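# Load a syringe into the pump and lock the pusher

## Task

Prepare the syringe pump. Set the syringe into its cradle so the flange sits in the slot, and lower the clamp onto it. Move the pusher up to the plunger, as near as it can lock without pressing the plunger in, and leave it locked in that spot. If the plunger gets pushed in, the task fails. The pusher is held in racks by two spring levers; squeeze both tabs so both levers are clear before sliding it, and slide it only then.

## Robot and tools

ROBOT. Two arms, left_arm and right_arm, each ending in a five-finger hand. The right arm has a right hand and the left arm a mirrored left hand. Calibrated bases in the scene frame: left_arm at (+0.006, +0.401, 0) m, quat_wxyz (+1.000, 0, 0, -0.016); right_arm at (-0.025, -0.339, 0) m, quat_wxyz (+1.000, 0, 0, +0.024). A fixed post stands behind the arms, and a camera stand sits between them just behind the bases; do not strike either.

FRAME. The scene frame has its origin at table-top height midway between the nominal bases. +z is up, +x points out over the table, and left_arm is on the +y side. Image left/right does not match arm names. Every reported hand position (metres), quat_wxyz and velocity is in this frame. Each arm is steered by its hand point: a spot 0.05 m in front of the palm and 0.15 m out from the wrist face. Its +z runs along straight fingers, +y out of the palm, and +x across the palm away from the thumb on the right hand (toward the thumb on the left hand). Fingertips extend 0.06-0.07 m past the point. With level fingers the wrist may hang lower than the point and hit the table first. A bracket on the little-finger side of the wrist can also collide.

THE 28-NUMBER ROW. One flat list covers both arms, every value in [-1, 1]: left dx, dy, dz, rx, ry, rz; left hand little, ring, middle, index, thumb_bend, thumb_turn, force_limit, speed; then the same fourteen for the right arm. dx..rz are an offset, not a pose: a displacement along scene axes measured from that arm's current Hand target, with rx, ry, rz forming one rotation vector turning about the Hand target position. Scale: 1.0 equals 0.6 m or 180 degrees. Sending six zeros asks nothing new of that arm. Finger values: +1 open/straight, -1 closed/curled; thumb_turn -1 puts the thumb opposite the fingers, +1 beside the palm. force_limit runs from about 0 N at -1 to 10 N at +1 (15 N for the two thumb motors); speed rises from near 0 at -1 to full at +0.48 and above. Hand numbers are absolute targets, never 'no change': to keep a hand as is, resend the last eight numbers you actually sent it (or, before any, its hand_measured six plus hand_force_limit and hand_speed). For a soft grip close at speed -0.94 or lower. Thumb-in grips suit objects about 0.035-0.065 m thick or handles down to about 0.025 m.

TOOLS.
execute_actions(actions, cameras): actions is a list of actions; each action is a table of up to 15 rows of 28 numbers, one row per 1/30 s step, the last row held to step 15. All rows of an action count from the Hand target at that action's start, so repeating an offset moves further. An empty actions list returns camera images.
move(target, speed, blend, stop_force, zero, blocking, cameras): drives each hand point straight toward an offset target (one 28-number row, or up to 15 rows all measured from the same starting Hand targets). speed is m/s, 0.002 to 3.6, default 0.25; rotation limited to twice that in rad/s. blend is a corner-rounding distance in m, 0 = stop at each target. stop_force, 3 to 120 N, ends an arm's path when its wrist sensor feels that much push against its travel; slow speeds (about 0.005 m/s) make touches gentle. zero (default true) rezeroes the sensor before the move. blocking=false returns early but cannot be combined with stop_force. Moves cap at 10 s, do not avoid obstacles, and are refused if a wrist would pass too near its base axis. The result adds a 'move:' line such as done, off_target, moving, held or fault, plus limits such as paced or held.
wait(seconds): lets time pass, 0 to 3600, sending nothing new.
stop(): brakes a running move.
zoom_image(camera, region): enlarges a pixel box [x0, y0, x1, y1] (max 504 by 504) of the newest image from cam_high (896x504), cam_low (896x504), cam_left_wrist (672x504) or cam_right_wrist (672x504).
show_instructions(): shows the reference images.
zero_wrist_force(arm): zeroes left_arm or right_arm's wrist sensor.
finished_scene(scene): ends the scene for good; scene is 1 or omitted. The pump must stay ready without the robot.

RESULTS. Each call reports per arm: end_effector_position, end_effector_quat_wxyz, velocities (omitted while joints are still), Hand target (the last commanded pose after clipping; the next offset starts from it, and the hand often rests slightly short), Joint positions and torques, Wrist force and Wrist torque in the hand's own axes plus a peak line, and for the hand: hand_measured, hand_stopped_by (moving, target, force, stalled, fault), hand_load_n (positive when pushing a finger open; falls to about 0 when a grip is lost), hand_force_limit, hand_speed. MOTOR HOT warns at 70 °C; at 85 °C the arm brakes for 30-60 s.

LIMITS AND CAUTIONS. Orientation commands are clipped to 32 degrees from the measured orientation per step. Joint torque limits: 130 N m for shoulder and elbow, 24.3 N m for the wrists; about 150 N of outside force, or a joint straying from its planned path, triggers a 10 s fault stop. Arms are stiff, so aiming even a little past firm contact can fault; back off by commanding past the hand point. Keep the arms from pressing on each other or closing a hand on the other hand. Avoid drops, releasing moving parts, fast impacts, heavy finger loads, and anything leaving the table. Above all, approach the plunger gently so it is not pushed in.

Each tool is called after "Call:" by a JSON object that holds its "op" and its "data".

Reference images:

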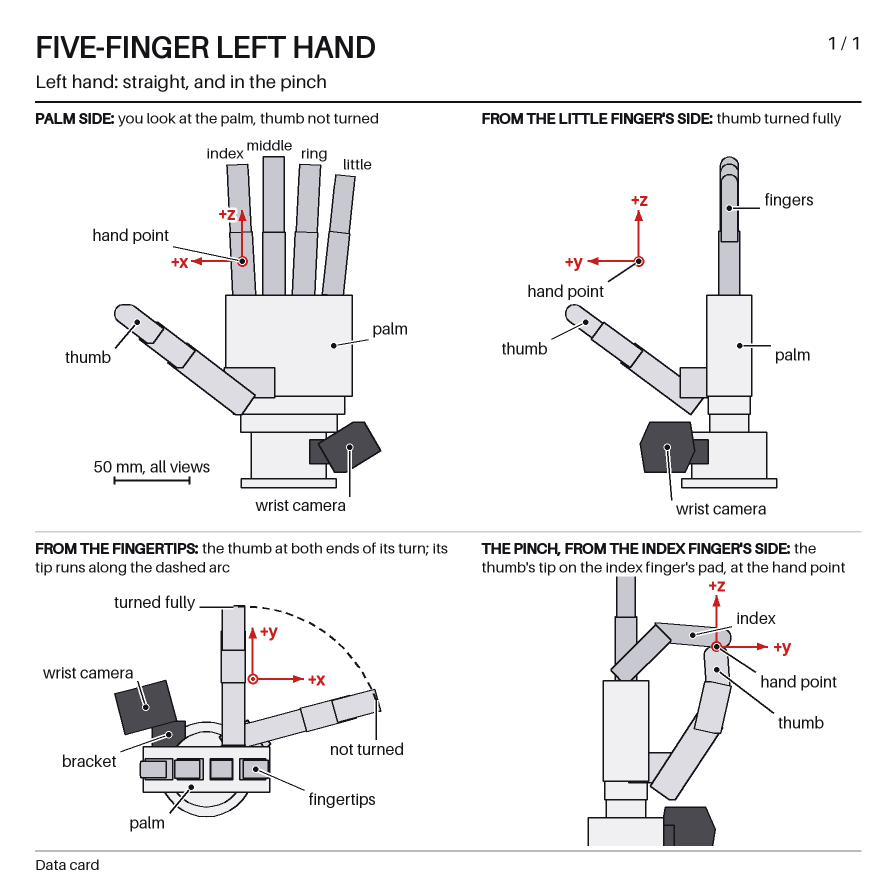

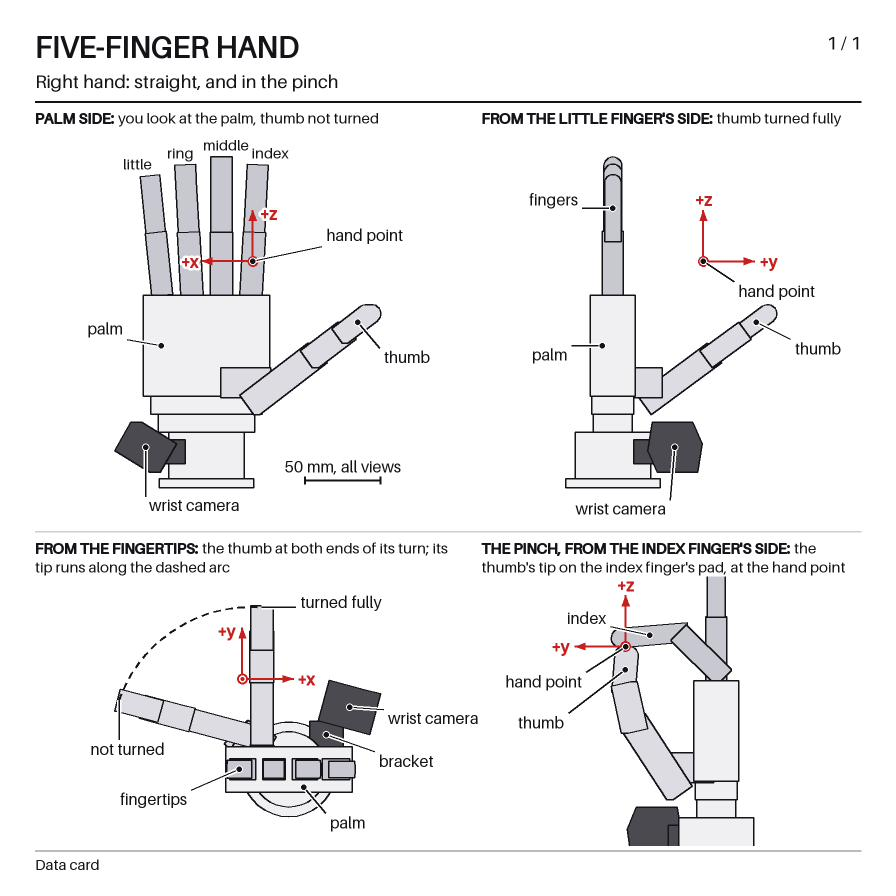

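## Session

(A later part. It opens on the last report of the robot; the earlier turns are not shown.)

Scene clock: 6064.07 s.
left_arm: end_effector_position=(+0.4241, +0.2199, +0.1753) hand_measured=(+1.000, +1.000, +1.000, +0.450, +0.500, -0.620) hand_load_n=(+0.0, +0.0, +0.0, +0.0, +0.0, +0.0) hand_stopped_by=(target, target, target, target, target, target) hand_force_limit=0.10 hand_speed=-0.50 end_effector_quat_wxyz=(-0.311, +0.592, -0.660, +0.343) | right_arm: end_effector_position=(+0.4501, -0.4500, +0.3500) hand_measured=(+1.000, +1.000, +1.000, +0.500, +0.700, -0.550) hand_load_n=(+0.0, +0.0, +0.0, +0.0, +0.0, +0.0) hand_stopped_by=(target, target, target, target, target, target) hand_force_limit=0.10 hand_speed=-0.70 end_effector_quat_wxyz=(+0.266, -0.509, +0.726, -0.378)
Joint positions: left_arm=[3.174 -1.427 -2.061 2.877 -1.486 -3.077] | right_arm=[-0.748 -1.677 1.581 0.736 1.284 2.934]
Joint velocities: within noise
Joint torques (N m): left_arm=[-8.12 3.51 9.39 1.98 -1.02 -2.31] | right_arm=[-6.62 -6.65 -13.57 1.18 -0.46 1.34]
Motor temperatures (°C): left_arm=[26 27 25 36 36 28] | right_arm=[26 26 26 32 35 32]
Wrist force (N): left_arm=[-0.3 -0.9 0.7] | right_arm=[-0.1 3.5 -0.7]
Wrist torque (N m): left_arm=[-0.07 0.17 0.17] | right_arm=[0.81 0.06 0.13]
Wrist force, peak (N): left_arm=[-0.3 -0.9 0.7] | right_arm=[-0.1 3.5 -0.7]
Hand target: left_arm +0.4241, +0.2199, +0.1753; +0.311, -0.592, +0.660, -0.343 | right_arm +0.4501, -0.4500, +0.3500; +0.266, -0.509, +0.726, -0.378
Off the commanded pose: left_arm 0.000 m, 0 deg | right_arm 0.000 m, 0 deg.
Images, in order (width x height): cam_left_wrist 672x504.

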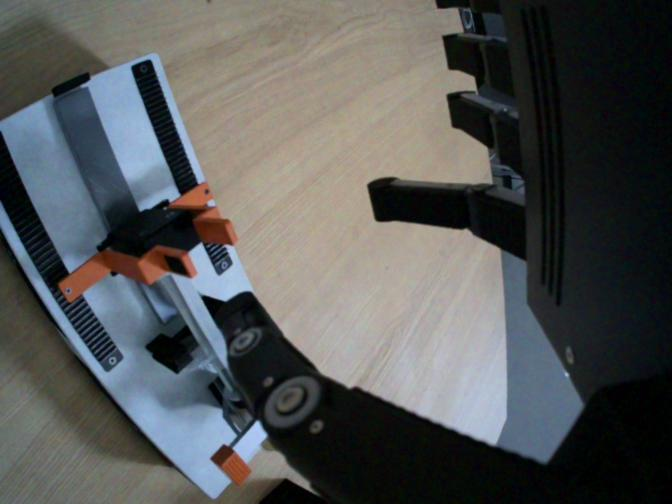

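Call:
{"op": "move", "data": {"target": [[0,0,-0.08,0,0,0,1,1,1,0.45,0.5,-0.62,0.1,-0.5,0,0,0,0,0,0,1,1,1,0.5,0.7,-0.55,0.1,-0.7]], "speed": 0.04, "stop_force": 3}}

Call:
{"op": "execute_actions", "data": {"actions": [[[0,0,0,0,0,0,1,1,1,0.1,0.4,-0.62,-0.3,-0.8,0,0,0,0,0,0,1,1,1,0.5,0.7,-0.55,0.1,-0.7]],[[0,0,0,0,0,0,1,1,1,0.1,0.4,-0.62,-0.3,-0.8,0,0,0,0,0,0,1,1,1,0.5,0.7,-0.55,0.1,-0.7]]], "cameras": ["cam_left_wrist","cam_low"]}}

Call:
{"op": "zoom_image", "data": {"camera": "cam_left_wrist", "region": [20, 130, 360, 350]}}

Scene clock: 6081.07 s.
left_arm: end_effector_position=(+0.4241, +0.2199, +0.1273) hand_measured=(+1.000, +1.000, +1.000, +0.450, +0.500, -0.620) hand_load_n=(+0.0, +0.0, +0.0, +0.0, +0.5, +0.0) hand_stopped_by=(target, target, target, target, target, target) hand_force_limit=0.10 hand_speed=-0.50 end_effector_quat_wxyz=(-0.311, +0.592, -0.660, +0.343) | right_arm: end_effector_position=(+0.4501, -0.4500, +0.3500) hand_measured=(+1.000, +1.000, +1.000, +0.500, +0.700, -0.550) hand_load_n=(+0.0, +0.0, -0.5, +0.0, +0.0, +0.0) hand_stopped_by=(target, target, target, target, target, target) hand_force_limit=0.10 hand_speed=-0.70 end_effector_quat_wxyz=(+0.266, -0.509, +0.726, -0.378)
Joint positions: left_arm=[3.174 -1.48 -2.149 3.018 -1.486 -3.077] | right_arm=[-0.748 -1.677 1.581 0.736 1.284 2.934]
Joint torques (N m): left_arm=[-7.54 5.09 7.07 2 -0.94 -2.04] | right_arm=[-7.54 -6.51 -13.83 1.16 -0.48 1.26]
Wrist force (N): left_arm=[-0.6 -0.2 0.7] | right_arm=[0.1 3.0 -0.5]
Wrist torque (N m): left_arm=[0.04 0.21 0.13] | right_arm=[0.71 0.00 0.14]
Wrist force, peak (N): left_arm=[-0.5 -1.0 1.0] | right_arm=[0.1 3.8 -0.7]
Hand target: left_arm +0.4241, +0.2199, +0.1273; +0.311, -0.592, +0.660, -0.343 | right_arm +0.4501, -0.4500, +0.3500; +0.266, -0.509, +0.726, -0.378
Off the commanded pose: left_arm 0.000 m, 0 deg | right_arm 0.000 m, 0 deg.
move: done

Scene clock: 6082.27 s.
left_arm: end_effector_position=(+0.4241, +0.2199, +0.1273) hand_measured=(+1.000, +1.000, +1.000, +0.100, +0.400, -0.620) hand_load_n=(+0.0, +0.0, +0.0, +0.5, +0.0, +0.0) hand_stopped_by=(target, target, target, target, target, target) hand_force_limit=-0.30 hand_speed=-0.80 end_effector_quat_wxyz=(-0.311, +0.592, -0.660, +0.343) | right_arm: end_effector_position=(+0.4501, -0.4500, +0.3500) hand_measured=(+1.000, +1.000, +1.000, +0.500, +0.700, -0.550) hand_load_n=(+0.0, +0.0, +0.0, +0.0, +0.0, +0.0) hand_stopped_by=(target, target, target, target, target, target) hand_force_limit=0.10 hand_speed=-0.70 end_effector_quat_wxyz=(+0.266, -0.509, +0.726, -0.378)
Joint positions: left_arm=[3.174 -1.48 -2.149 3.018 -1.486 -3.077] | right_arm=[-0.748 -1.677 1.581 0.736 1.284 2.934]
Joint torques (N m): left_arm=[-8.31 4.86 7.33 1.86 -1.12 -2.22] | right_arm=[-6.79 -7.48 -13.23 1.19 -0.29 1.34]
Wrist force (N): left_arm=[-0.5 -0.4 0.7] | right_arm=[-0.3 3.3 -0.8]
Wrist torque (N m): left_arm=[0.01 0.20 0.15] | right_arm=[0.78 0.07 0.12]
Wrist force, peak (N): left_arm=[-0.5 -0.7 1.1] | right_arm=[-0.3 3.8 -0.6]
Hand target: left_arm +0.4241, +0.2199, +0.1273; +0.311, -0.592, +0.660, -0.343 | right_arm +0.4501, -0.4500, +0.3500; +0.266, -0.509, +0.726, -0.378
Off the commanded pose: left_arm 0.000 m, 0 deg | right_arm 0.000 m, 0 deg.
Images, in order (width x height): cam_low 896x504, cam_left_wrist 672x504.

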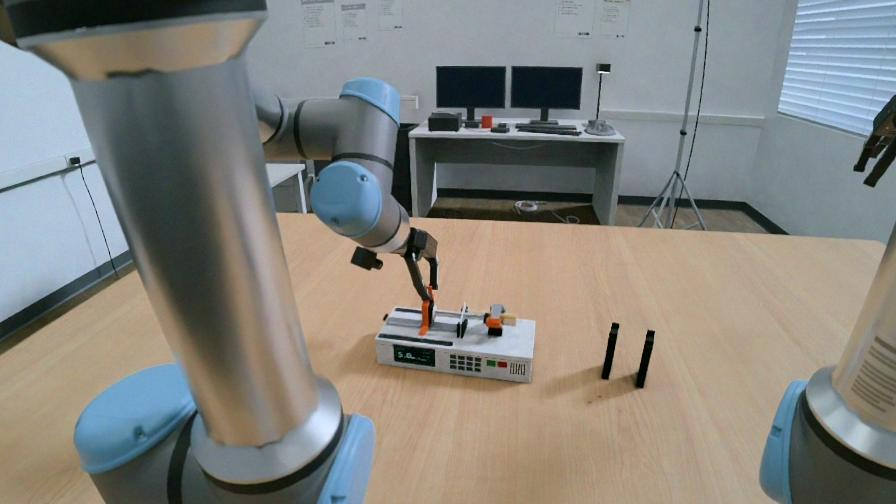

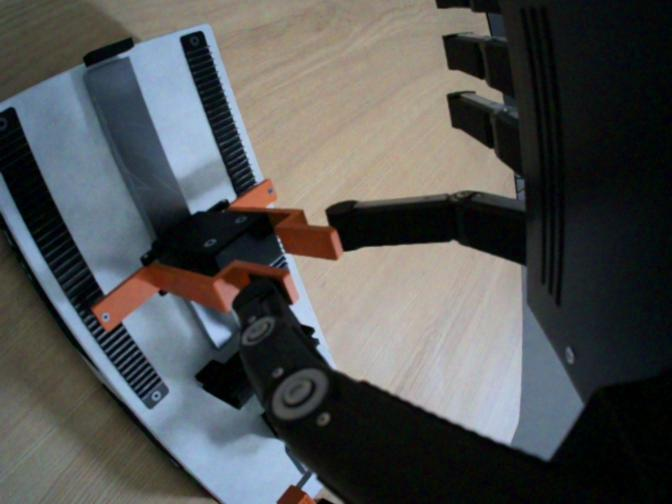

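Scaled by 1.482 from the camera's image (finer frame: 960x720).

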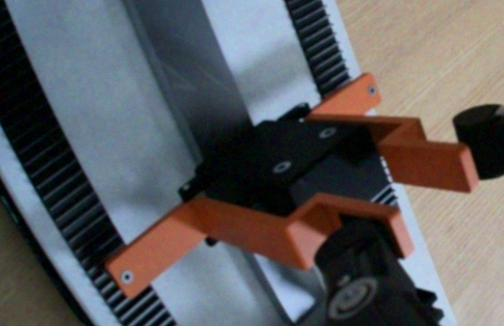

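Same pose as before. Squeeze.

Call:
{"op": "execute_actions", "data": {"actions": [[[0,0,0,0,0,0,1,1,1,-0.01,0.27,-0.62,0.85,-0.9,0,0,0,0,0,0,1,1,1,0.5,0.7,-0.55,0.1,-0.7]],[[0,0,0,0,0,0,1,1,1,-0.01,0.27,-0.62,0.85,-0.9,0,0,0,0,0,0,1,1,1,0.5,0.7,-0.55,0.1,-0.7]],[[0,0,0,0,0,0,1,1,1,-0.14,0.18,-0.62,0.85,-0.9,0,0,0,0,0,0,1,1,1,0.5,0.7,-0.55,0.1,-0.7]],[[0,0,0,0,0,0,1,1,1,-0.14,0.18,-0.62,0.85,-0.9,0,0,0,0,0,0,1,1,1,0.5,0.7,-0.55,0.1,-0.7]]], "cameras": ["cam_left_wrist","cam_low"]}}

Call:
{"op": "zoom_image", "data": {"camera": "cam_left_wrist", "region": [20, 130, 360, 350]}}

Call:
{"op": "zoom_image", "data": {"camera": "cam_left_wrist", "region": [60, 270, 160, 370]}}

Scene clock: 6094.10 s.
left_arm: end_effector_position=(+0.4241, +0.2199, +0.1273) hand_measured=(+1.000, +1.000, +1.000, -0.126, +0.188, -0.620) hand_load_n=(+0.0, +0.0, +0.0, +9.5, +10.5, +0.5) hand_stopped_by=(target, target, target, force, target, target) hand_force_limit=0.85 hand_speed=-0.90 end_effector_quat_wxyz=(-0.311, +0.592, -0.660, +0.343) | right_arm: end_effector_position=(+0.4501, -0.4500, +0.3500) hand_measured=(+1.000, +1.000, +1.000, +0.500, +0.700, -0.550) hand_load_n=(+0.0, +0.0, +0.0, +0.0, +0.0, +0.0) hand_stopped_by=(target, target, target, target, target, target) hand_force_limit=0.10 hand_speed=-0.70 end_effector_quat_wxyz=(+0.266, -0.509, +0.726, -0.378)
Joint positions: left_arm=[3.174 -1.48 -2.149 3.018 -1.486 -3.077] | right_arm=[-0.748 -1.677 1.581 0.736 1.284 2.934]
Joint torques (N m): left_arm=[-4.34 8.74 13.99 1.35 -0.87 -1.88] | right_arm=[-6.34 -6.16 -12.95 1.23 -0.49 1.41]
Wrist force (N): left_arm=[1.6 -1.2 -4.4] | right_arm=[-0.1 3.6 -0.5]
Wrist torque (N m): left_arm=[-0.03 0.00 0.18] | right_arm=[0.80 0.03 0.13]
Wrist force, peak (N): left_arm=[1.9 -1.3 -5.0] | right_arm=[0.1 3.8 -1.1]
Hand target: left_arm +0.4241, +0.2199, +0.1273; +0.311, -0.592, +0.660, -0.343 | right_arm +0.4501, -0.4500, +0.3500; +0.266, -0.509, +0.726, -0.378
Off the commanded pose: left_arm 0.000 m, 0 deg | right_arm 0.000 m, 0 deg.
Images, in order (width x height): cam_low 896x504, cam_left_wrist 672x504.

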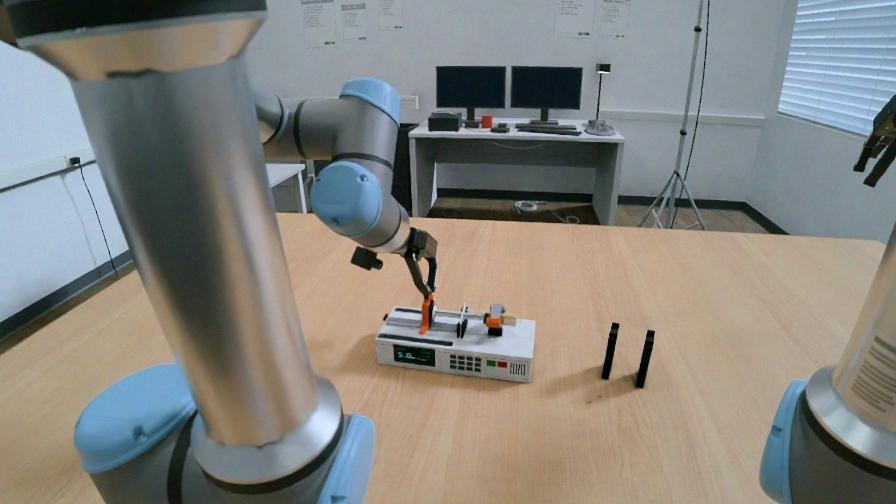

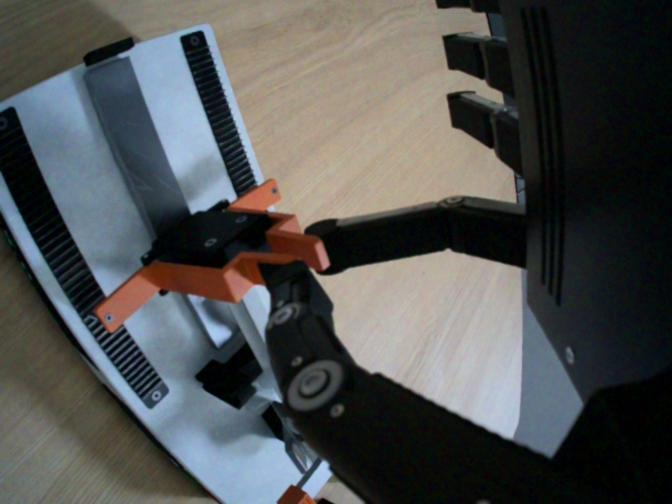

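Scaled by 1.482 from the camera's image (finer frame: 960x720).

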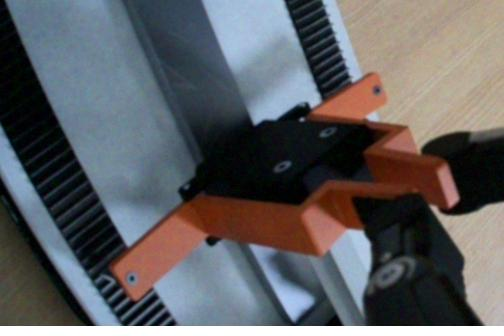

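Scaled by 5.040 from the camera's image (finer frame: 960x720).

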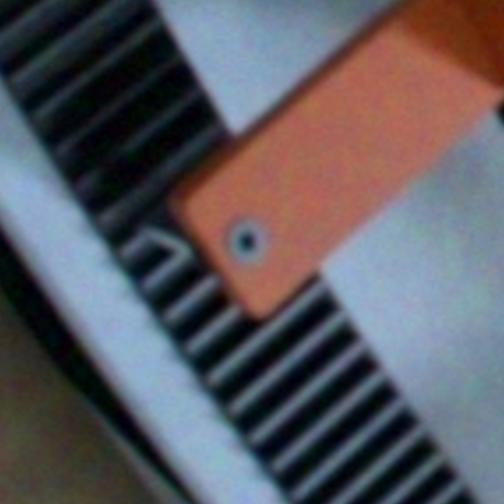

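Call:
{"op": "move", "data": {"target": [[-0.0003,-0.0045,0,0,0,0,1,1,1,-0.14,0.18,-0.62,0.85,-0.9,0,0,0,0,0,0,1,1,1,0.5,0.7,-0.55,0.1,-0.7]], "speed": 0.005, "stop_force": 6, "cameras": ["cam_left_wrist","cam_low"]}}

Call:
{"op": "zoom_image", "data": {"camera": "cam_left_wrist", "region": [60, 270, 160, 370]}}

Call:
{"op": "zoom_image", "data": {"camera": "cam_left_wrist", "region": [20, 130, 360, 350]}}

Call:
{"op": "zoom_image", "data": {"camera": "cam_low", "region": [412, 290, 442, 320]}}

Scene clock: 6106.43 s.
left_arm: end_effector_position=(+0.4239, +0.2172, +0.1273) hand_measured=(+1.000, +1.000, +1.000, -0.126, +0.188, -0.620) hand_load_n=(+0.0, +0.0, +0.0, +9.0, +10.5, +0.0) hand_stopped_by=(target, target, target, force, target, target) hand_force_limit=0.85 hand_speed=-0.90 end_effector_quat_wxyz=(-0.311, +0.592, -0.660, +0.343) | right_arm: end_effector_position=(+0.4501, -0.4500, +0.3500) hand_measured=(+1.000, +1.000, +1.000, +0.500, +0.700, -0.550) hand_load_n=(+0.0, +0.0, +0.0, +0.0, +0.0, +0.0) hand_stopped_by=(target, target, target, target, target, target) hand_force_limit=0.10 hand_speed=-0.70 end_effector_quat_wxyz=(+0.266, -0.509, +0.726, -0.378)
Joint positions: left_arm=[3.164 -1.483 -2.146 3.019 -1.495 -3.084] | right_arm=[-0.748 -1.677 1.581 0.736 1.284 2.934]
Joint torques (N m): left_arm=[-7.09 3.22 29.4 2.37 -1 -2.26] | right_arm=[-6.5 -7.59 -13.09 1.32 -0.39 1.26]
Wrist force (N): left_arm=[-2.1 -2.7 -5.4] | right_arm=[-0.4 3.5 -0.8]
Wrist torque (N m): left_arm=[-0.08 0.12 0.25] | right_arm=[0.79 0.10 0.11]
Wrist force, peak (N): left_arm=[-2.3 -3.1 -5.5] | right_arm=[-0.3 3.8 -0.9]
Hand target: left_arm +0.4239, +0.2172, +0.1273; +0.311, -0.592, +0.660, -0.343 | right_arm +0.4501, -0.4500, +0.3500; +0.266, -0.509, +0.726, -0.378
Off the commanded pose: left_arm 0.000 m, 0 deg | right_arm 0.000 m, 0 deg.
move: done
Images, in order (width x height): cam_low 896x504, cam_left_wrist 672x504.

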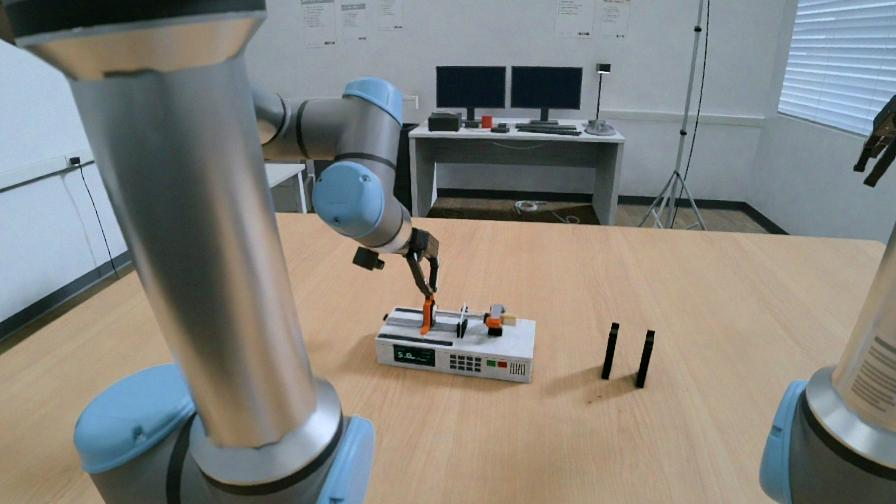

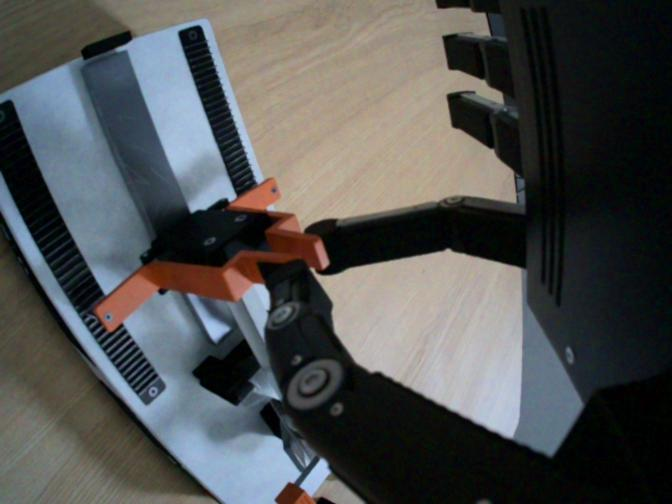

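Scaled by 5.040 from the camera's image (finer frame: 960x720).

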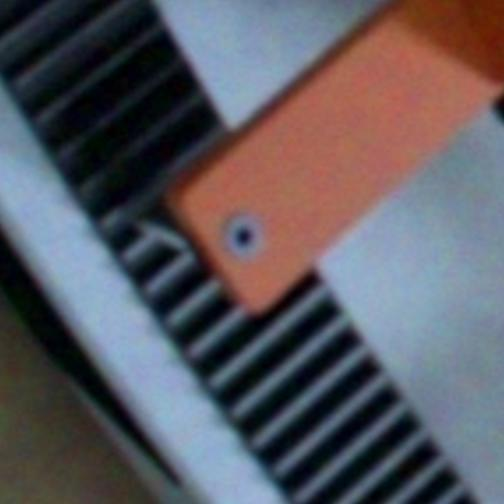

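Scaled by 1.482 from the camera's image (finer frame: 960x720).

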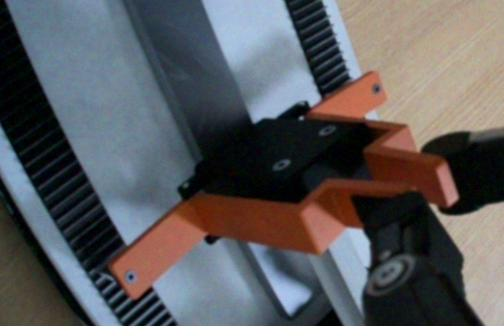

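Scaled by 16.800 from the camera's image (finer frame: 1280x720).

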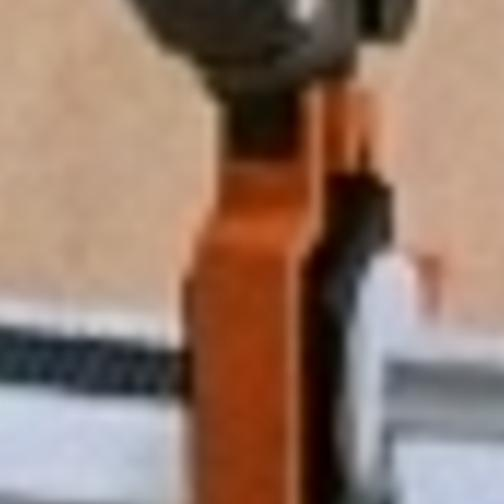

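Call:
{"op": "move", "data": {"target": [[0,-0.0007,0,0,0,0,1,1,1,-0.14,0.18,-0.62,0.85,-0.9,0,0,0,0,0,0,1,1,1,0.5,0.7,-0.55,0.1,-0.7]], "speed": 0.005, "stop_force": 6, "cameras": ["cam_left_wrist","cam_low"]}}

Call:
{"op": "zoom_image", "data": {"camera": "cam_left_wrist", "region": [60, 270, 160, 370]}}

Call:
{"op": "execute_actions", "data": {"actions": [[[0,0,0,0,0,0,1,1,1,0.1,0.4,-0.62,0.85,-0.92,0,0,0,0,0,0,1,1,1,0.5,0.7,-0.55,0.1,-0.7]],[[0,0,0,0,0,0,1,1,1,0.1,0.4,-0.62,0.85,-0.92,0,0,0,0,0,0,1,1,1,0.5,0.7,-0.55,0.1,-0.7]]], "cameras": ["cam_low","cam_left_wrist","cam_high"]}}

Call:
{"op": "zoom_image", "data": {"camera": "cam_left_wrist", "region": [20, 130, 360, 350]}}

Call:
{"op": "zoom_image", "data": {"camera": "cam_left_wrist", "region": [60, 270, 160, 370]}}

Call:
{"op": "zoom_image", "data": {"camera": "cam_low", "region": [412, 290, 442, 320]}}

Scene clock: 6140.13 s.
left_arm: end_effector_position=(+0.4239, +0.2167, +0.1273) hand_measured=(+1.000, +1.000, +1.000, -0.126, +0.188, -0.620) hand_load_n=(+0.0, +0.0, +0.0, +8.5, +10.5, +0.0) hand_stopped_by=(target, target, target, force, target, target) hand_force_limit=0.85 hand_speed=-0.90 end_effector_quat_wxyz=(-0.311, +0.592, -0.660, +0.343) | right_arm: end_effector_position=(+0.4501, -0.4500, +0.3500) hand_measured=(+1.000, +1.000, +1.000, +0.500, +0.700, -0.550) hand_load_n=(+0.0, +0.0, +0.0, +0.0, +0.0, +0.0) hand_stopped_by=(target, target, target, target, target, target) hand_force_limit=0.10 hand_speed=-0.70 end_effector_quat_wxyz=(+0.266, -0.509, +0.726, -0.378)
Joint positions: left_arm=[3.162 -1.484 -2.146 3.019 -1.496 -3.085] | right_arm=[-0.748 -1.677 1.581 0.736 1.284 2.934]
Joint torques (N m): left_arm=[-8.06 2.11 28.3 2.47 -0.93 -2.12] | right_arm=[-6.79 -6.67 -13.44 1.16 -0.43 1.36]
Wrist force (N): left_arm=[-2.5 -3.4 -6.1] | right_arm=[-0.1 3.4 -0.5]
Wrist torque (N m): left_arm=[-0.15 0.11 0.26] | right_arm=[0.77 0.04 0.14]
Wrist force, peak (N): left_arm=[-2.5 -3.4 -6.3] | right_arm=[0.1 3.9 -1.0]
Hand target: left_arm +0.4239, +0.2167, +0.1273; +0.311, -0.592, +0.660, -0.343 | right_arm +0.4501, -0.4500, +0.3500; +0.266, -0.509, +0.726, -0.378
Off the commanded pose: left_arm 0.000 m, 0 deg | right_arm 0.000 m, 0 deg.
move: done
Images, in order (width x height): cam_low 896x504, cam_left_wrist 672x504.

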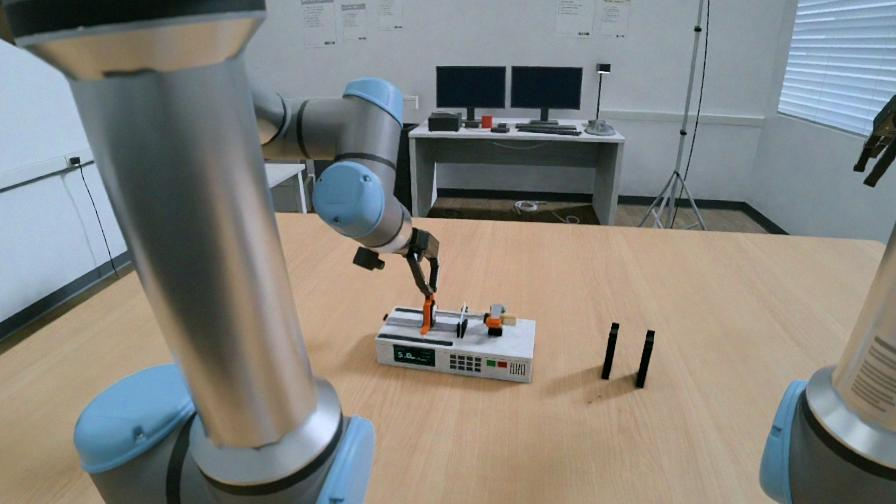

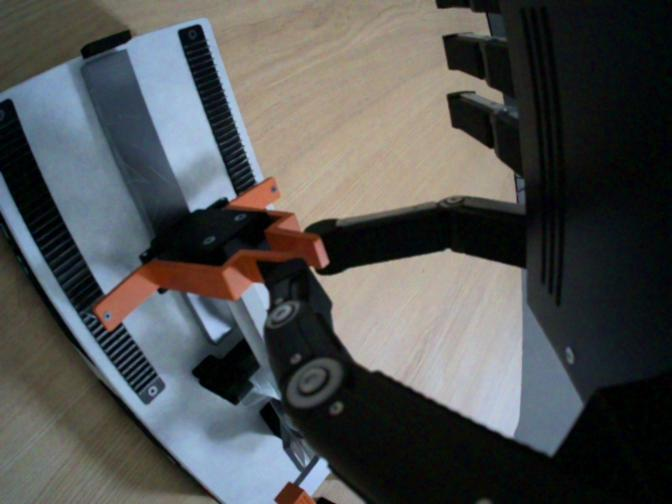

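Scaled by 5.040 from the camera's image (finer frame: 960x720).

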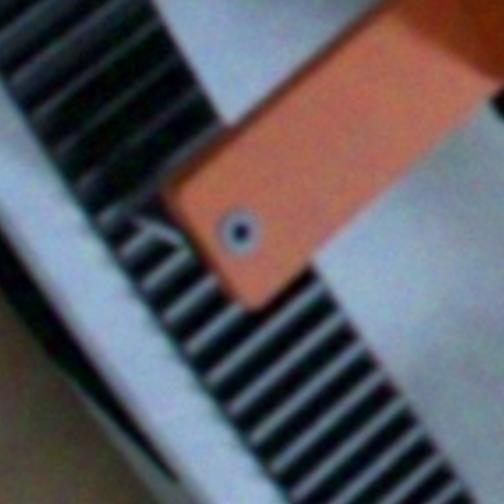

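Scene clock: 6142.23 s.
left_arm: end_effector_position=(+0.4239, +0.2167, +0.1273) hand_measured=(+1.000, +1.000, +1.000, +0.100, +0.400, -0.620) hand_load_n=(+0.0, -0.5, +0.0, +0.0, +0.0, +0.0) hand_stopped_by=(target, target, target, target, target, target) hand_force_limit=0.85 hand_speed=-0.92 end_effector_quat_wxyz=(-0.311, +0.592, -0.660, +0.343) | right_arm: end_effector_position=(+0.4501, -0.4500, +0.3500) hand_measured=(+1.000, +1.000, +1.000, +0.500, +0.700, -0.550) hand_load_n=(+0.0, +0.0, +0.0, +0.0, +0.0, +0.0) hand_stopped_by=(target, target, target, target, target, target) hand_force_limit=0.10 hand_speed=-0.70 end_effector_quat_wxyz=(+0.266, -0.509, +0.726, -0.378)
Joint positions: left_arm=[3.162 -1.484 -2.146 3.019 -1.496 -3.085] | right_arm=[-0.748 -1.677 1.581 0.736 1.284 2.934]
Joint torques (N m): left_arm=[5.17 13.63 20.32 -1.63 -0.9 -0.16] | right_arm=[-6.27 -6.06 -12.83 1.09 -0.42 1.38]
Wrist force (N): left_arm=[-0.4 -1.0 0.4] | right_arm=[0.1 3.6 -0.5]
Wrist torque (N m): left_arm=[-0.11 0.17 0.25] | right_arm=[0.80 0.02 0.15]
Wrist force, peak (N): left_arm=[0.9 -5.5 -9.7] | right_arm=[-0.5 3.8 -0.6]
Hand target: left_arm +0.4239, +0.2167, +0.1273; +0.311, -0.592, +0.660, -0.343 | right_arm +0.4501, -0.4500, +0.3500; +0.266, -0.509, +0.726, -0.378
Off the commanded pose: left_arm 0.000 m, 0 deg | right_arm 0.000 m, 0 deg.
Images, in order (width x height): cam_high 896x504, cam_low 896x504, cam_left_wrist 672x504.

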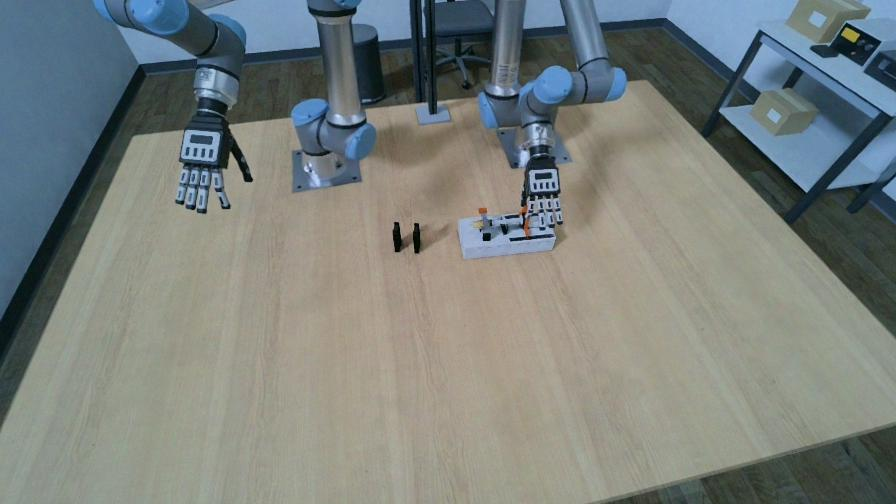

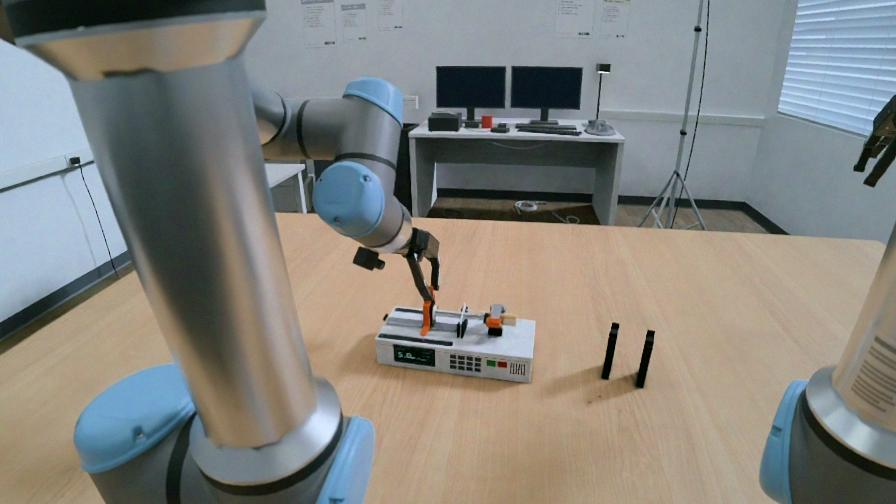

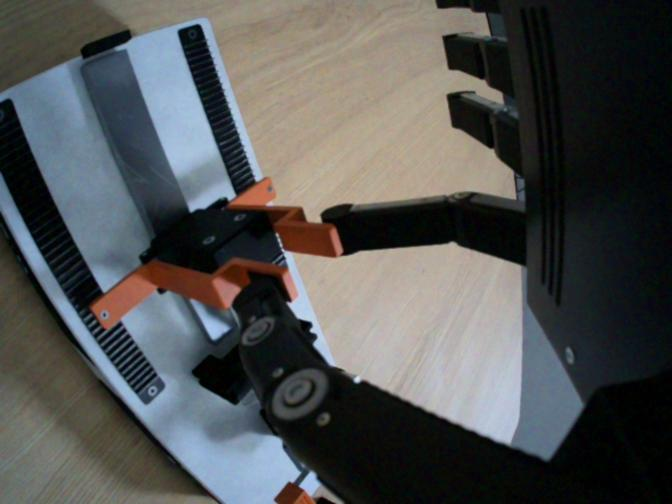

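Scaled by 1.482 from the camera's image (finer frame: 960x720).

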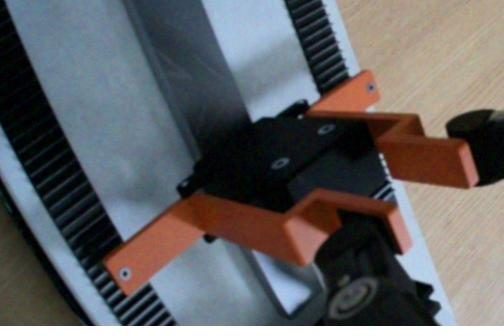

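Scaled by 5.040 from the camera's image (finer frame: 960x720).

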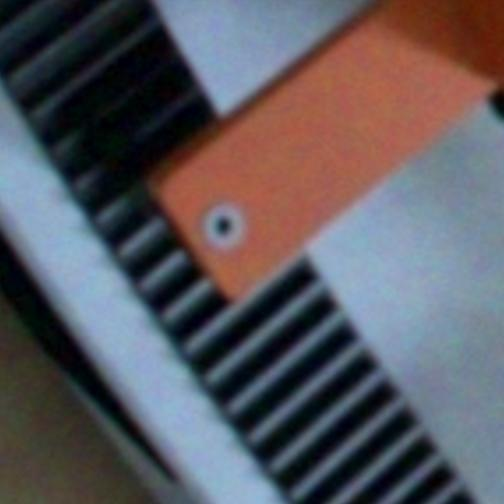

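Scaled by 16.800 from the camera's image (finer frame: 1280x720).

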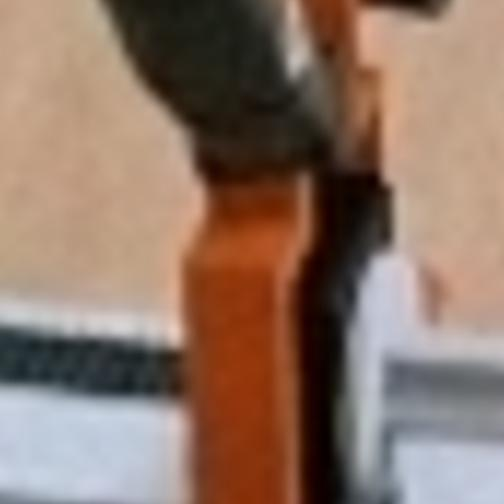

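Call:
{"op": "move", "data": {"target": [[0,0,0.1,0,0,0,1,1,1,0.5,0.6,-0.62,0.1,-0.5,0,0,0,0,0,0,1,1,1,0.5,0.7,-0.55,0.1,-0.7],[0.0152,-0.0127,0.16,0.1594,0.2924,0.1068,1,1,1,0.5,0.6,-0.62,0.1,-0.5,0,0,0,0,0,0,1,1,1,0.5,0.7,-0.55,0.1,-0.7],[0.0152,-0.0127,0.11,0.1594,0.2924,0.1068,1,1,1,0.5,0.6,-0.62,0.1,-0.5,0,0,0,0,0,0,1,1,1,0.5,0.7,-0.55,0.1,-0.7]], "speed": 0.12, "cameras": ["cam_left_wrist","cam_low"]}}

Call:
{"op": "zoom_image", "data": {"camera": "cam_left_wrist", "region": [290, 210, 390, 290]}}

Call:
{"op": "zoom_image", "data": {"camera": "cam_left_wrist", "region": [240, 120, 320, 340]}}

Call:
{"op": "zoom_image", "data": {"camera": "cam_low", "region": [412, 290, 442, 320]}}

Call:
{"op": "zoom_image", "data": {"camera": "cam_low", "region": [403, 280, 458, 345]}}

Scene clock: 6169.33 s.
left_arm: end_effector_position=(+0.4330, +0.2091, +0.1933) hand_measured=(+1.000, +1.000, +1.000, +0.500, +0.600, -0.620) hand_load_n=(+0.0, +0.0, +0.0, +0.0, +0.0, +0.0) hand_stopped_by=(target, target, target, target, target, target) hand_force_limit=0.10 hand_speed=-0.50 end_effector_quat_wxyz=(-0.173, +0.686, -0.685, -0.173) | right_arm: end_effector_position=(+0.4501, -0.4500, +0.3500) hand_measured=(+1.000, +1.000, +1.000, +0.500, +0.700, -0.550) hand_load_n=(+0.0, +0.0, +0.0, +0.0, +0.0, +0.0) hand_stopped_by=(target, target, target, target, target, target) hand_force_limit=0.10 hand_speed=-0.70 end_effector_quat_wxyz=(+0.266, -0.509, +0.726, -0.378)
Joint positions: left_arm=[2.886 -2.236 -1.119 1.633 -2.042 -3.467] | right_arm=[-0.748 -1.677 1.581 0.736 1.284 2.934]
Joint torques (N m): left_arm=[-2.91 36.93 6.8 -0.1 -1.5 2.2] | right_arm=[-7.28 -6.83 -13.02 1.12 -0.34 1.41]
Wrist force (N): left_arm=[-0.9 -1.2 -0.2] | right_arm=[0.2 3.3 -0.5]
Wrist torque (N m): left_arm=[-0.21 0.09 0.14] | right_arm=[0.76 0.00 0.15]
Wrist force, peak (N): left_arm=[-0.2 -1.9 0.6] | right_arm=[-0.3 3.9 -0.7]
Hand target: left_arm +0.4330, +0.2091, +0.1933; -0.173, +0.686, -0.685, -0.173 | right_arm +0.4501, -0.4500, +0.3500; +0.266, -0.509, +0.726, -0.378
Off the commanded pose: left_arm 0.000 m, 0 deg | right_arm 0.000 m, 0 deg.
move: done
Images, in order (width x height): cam_low 896x504, cam_left_wrist 672x504.

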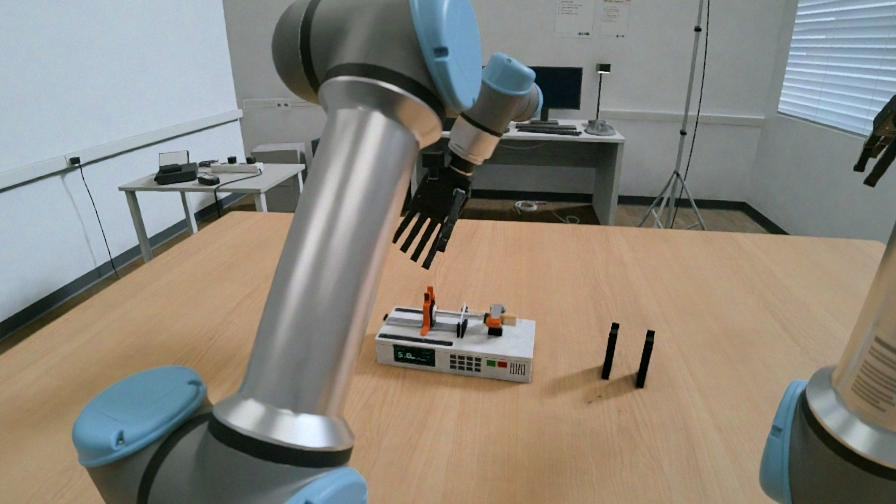

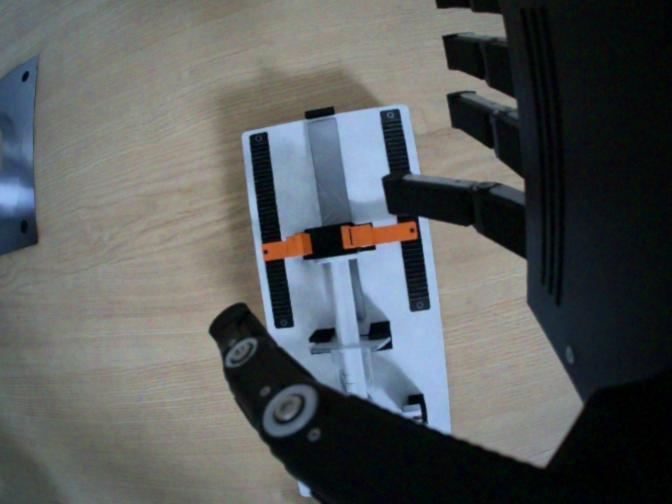

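Scaled by 5.040 from the camera's image (finer frame: 960x720).

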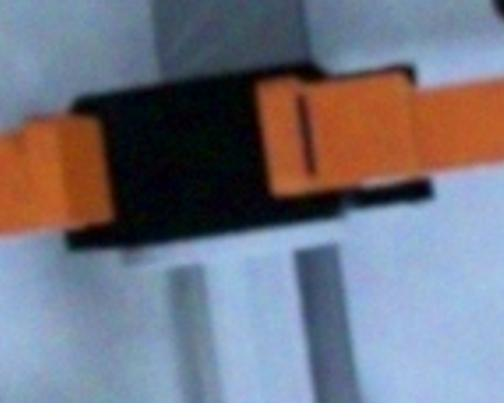

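Scaled by 2.291 from the camera's image (finer frame: 960x720).

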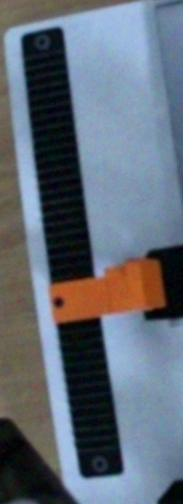

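Scaled by 16.800 from the camera's image (finer frame: 1280x720).

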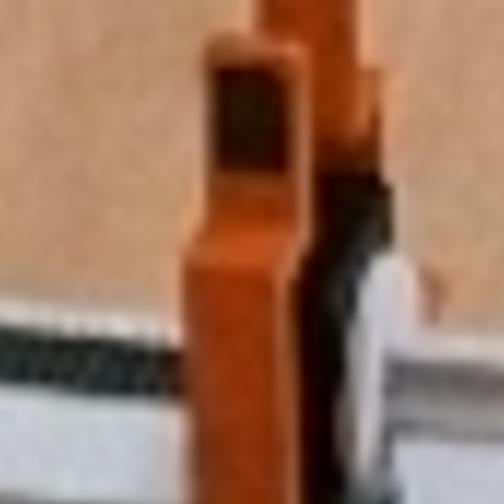

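Scaled by 7.754 from the camera's image (finer frame: 1280x720).

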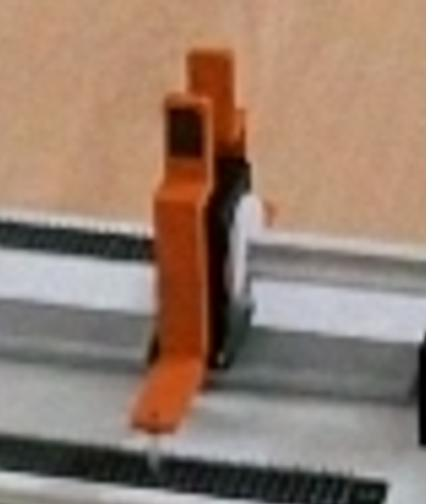

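Call:
{"op": "move", "data": {"target": [[0,0,0.15,0,0,0,1,1,1,0.5,0.6,-0.62,0.1,-0.5,0,0,0,0,0,0,1,1,1,0.5,0.7,-0.55,0.1,-0.7]], "speed": 0.12, "cameras": ["cam_left_wrist"]}}

Call:
{"op": "zoom_image", "data": {"camera": "cam_left_wrist", "region": [240, 140, 320, 340]}}

Call:
{"op": "zoom_image", "data": {"camera": "cam_left_wrist", "region": [290, 220, 390, 290]}}

Scene clock: 6192.93 s.
left_arm: end_effector_position=(+0.4330, +0.2092, +0.2833) hand_measured=(+1.000, +1.000, +1.000, +0.500, +0.600, -0.620) hand_load_n=(+0.0, +0.0, +0.0, +0.0, +0.0, +0.0) hand_stopped_by=(target, target, target, target, target, target) hand_force_limit=0.10 hand_speed=-0.50 end_effector_quat_wxyz=(-0.173, +0.686, -0.685, -0.173) | right_arm: end_effector_position=(+0.4501, -0.4500, +0.3500) hand_measured=(+1.000, +1.000, +1.000, +0.500, +0.700, -0.550) hand_load_n=(+0.0, +0.0, +0.0, +0.0, +0.0, +0.0) hand_stopped_by=(target, target, target, target, target, target) hand_force_limit=0.10 hand_speed=-0.70 end_effector_quat_wxyz=(+0.266, -0.509, +0.726, -0.378)
Joint positions: left_arm=[2.886 -2.21 -0.932 1.419 -2.042 -3.466] | right_arm=[-0.748 -1.677 1.581 0.736 1.284 2.934]
Joint torques (N m): left_arm=[-3.99 35.32 29.73 -4.53 -1.38 -2.24] | right_arm=[-7.22 -6.68 -12.32 1.07 -0.4 1.37]
Wrist force (N): left_arm=[-0.9 -1.0 0.0] | right_arm=[-0.3 3.4 -0.3]
Wrist torque (N m): left_arm=[-0.18 0.10 0.11] | right_arm=[0.77 0.05 0.12]
Wrist force, peak (N): left_arm=[-1.3 -1.6 -0.1] | right_arm=[-0.1 3.9 -0.6]
Hand target: left_arm +0.4330, +0.2091, +0.2833; -0.173, +0.686, -0.685, -0.173 | right_arm +0.4501, -0.4500, +0.3500; +0.266, -0.509, +0.726, -0.378
Off the commanded pose: left_arm 0.000 m, 0 deg | right_arm 0.000 m, 0 deg.
move: done

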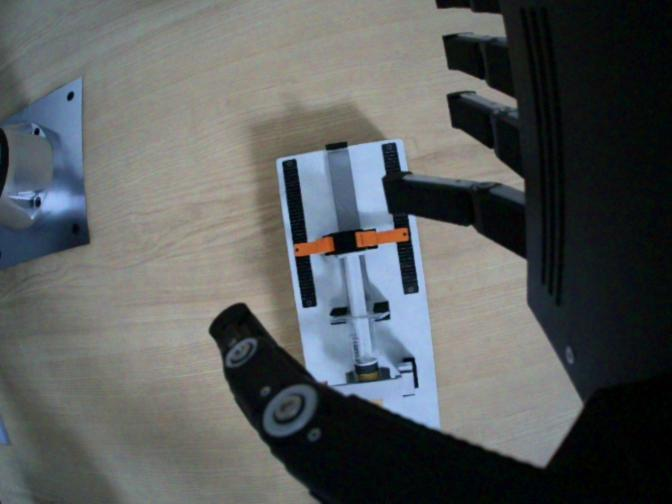

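Scaled by 2.520 from the camera's image (finer frame: 960x720).

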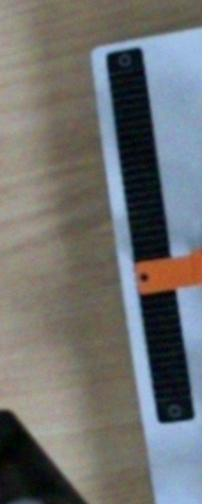

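Scaled by 5.040 from the camera's image (finer frame: 960x720).

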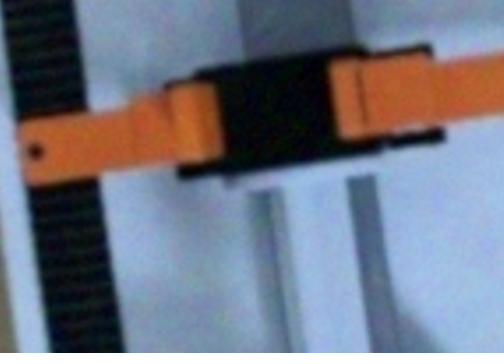

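Call:
{"op": "move", "data": {"target": [[0,-0.0112,-0.2138,0,0,0,1,1,1,0.5,0.6,-0.62,0.1,-0.5,0,0,0,0,0,0,1,1,1,0.5,0.7,-0.55,0.1,-0.7]], "speed": 0.08, "stop_force": 4, "cameras": ["cam_left_wrist"]}}

Call:
{"op": "zoom_image", "data": {"camera": "cam_left_wrist", "region": [260, 190, 380, 290]}}

Call:
{"op": "zoom_image", "data": {"camera": "cam_left_wrist", "region": [300, 220, 360, 270]}}

Scene clock: 6298.17 s.
left_arm: end_effector_position=(+0.4330, +0.2024, +0.1550) hand_measured=(+1.000, +1.000, +1.000, +0.500, +0.600, -0.620) hand_load_n=(+0.0, +0.0, +0.0, +0.5, +0.0, +0.0) hand_stopped_by=(target, target, target, target, target, target) hand_force_limit=0.10 hand_speed=-0.50 end_effector_quat_wxyz=(-0.173, +0.686, -0.685, -0.173) | right_arm: end_effector_position=(+0.4501, -0.4500, +0.3500) hand_measured=(+1.000, +1.000, +1.000, +0.500, +0.700, -0.550) hand_load_n=(-0.5, +0.0, +0.0, +0.0, +0.0, +0.0) hand_stopped_by=(target, target, target, target, target, target) hand_force_limit=0.10 hand_speed=-0.70 end_effector_quat_wxyz=(+0.266, -0.509, +0.726, -0.378)
Joint positions: left_arm=[2.874 -2.27 -1.164 1.706 -2.04 -3.479] | right_arm=[-0.748 -1.677 1.581 0.736 1.284 2.934]
Joint torques (N m): left_arm=[-7.67 37.3 5.94 -0.38 0.7 -2.12] | right_arm=[-6.87 -7 -11.89 1.07 -0.32 1.33]
Wrist force (N): left_arm=[-0.6 -1.3 0.0] | right_arm=[-0.1 3.3 -0.5]
Wrist torque (N m): left_arm=[-0.23 0.07 0.14] | right_arm=[0.77 0.04 0.13]
Wrist force, peak (N): left_arm=[-0.8 -1.7 -0.1] | right_arm=[0.1 3.9 -0.8]
Hand target: left_arm +0.4330, +0.2024, +0.1550; -0.173, +0.686, -0.685, -0.173 | right_arm +0.4501, -0.4500, +0.3500; +0.266, -0.509, +0.726, -0.378
Off the commanded pose: left_arm 0.000 m, 0 deg | right_arm 0.000 m, 0 deg.
move: done

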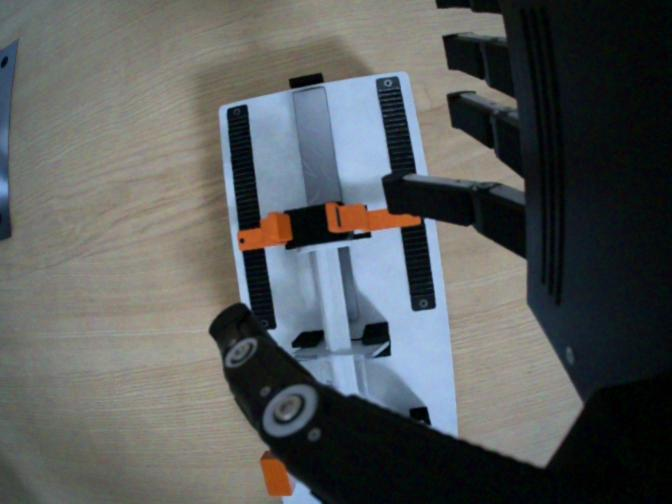

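Scaled by 4.200 from the camera's image (finer frame: 960x720).

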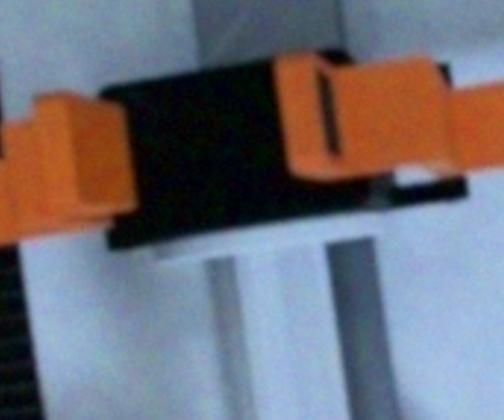

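Scaled by 8.400 from the camera's image (finer frame: 960x720).

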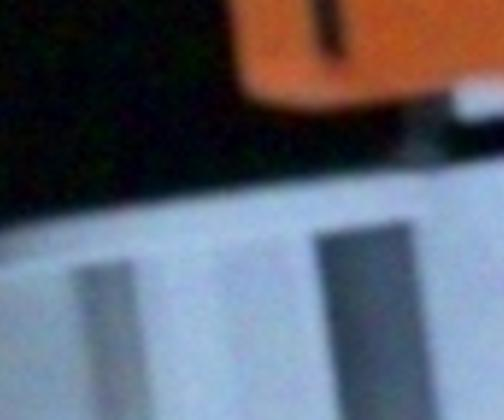

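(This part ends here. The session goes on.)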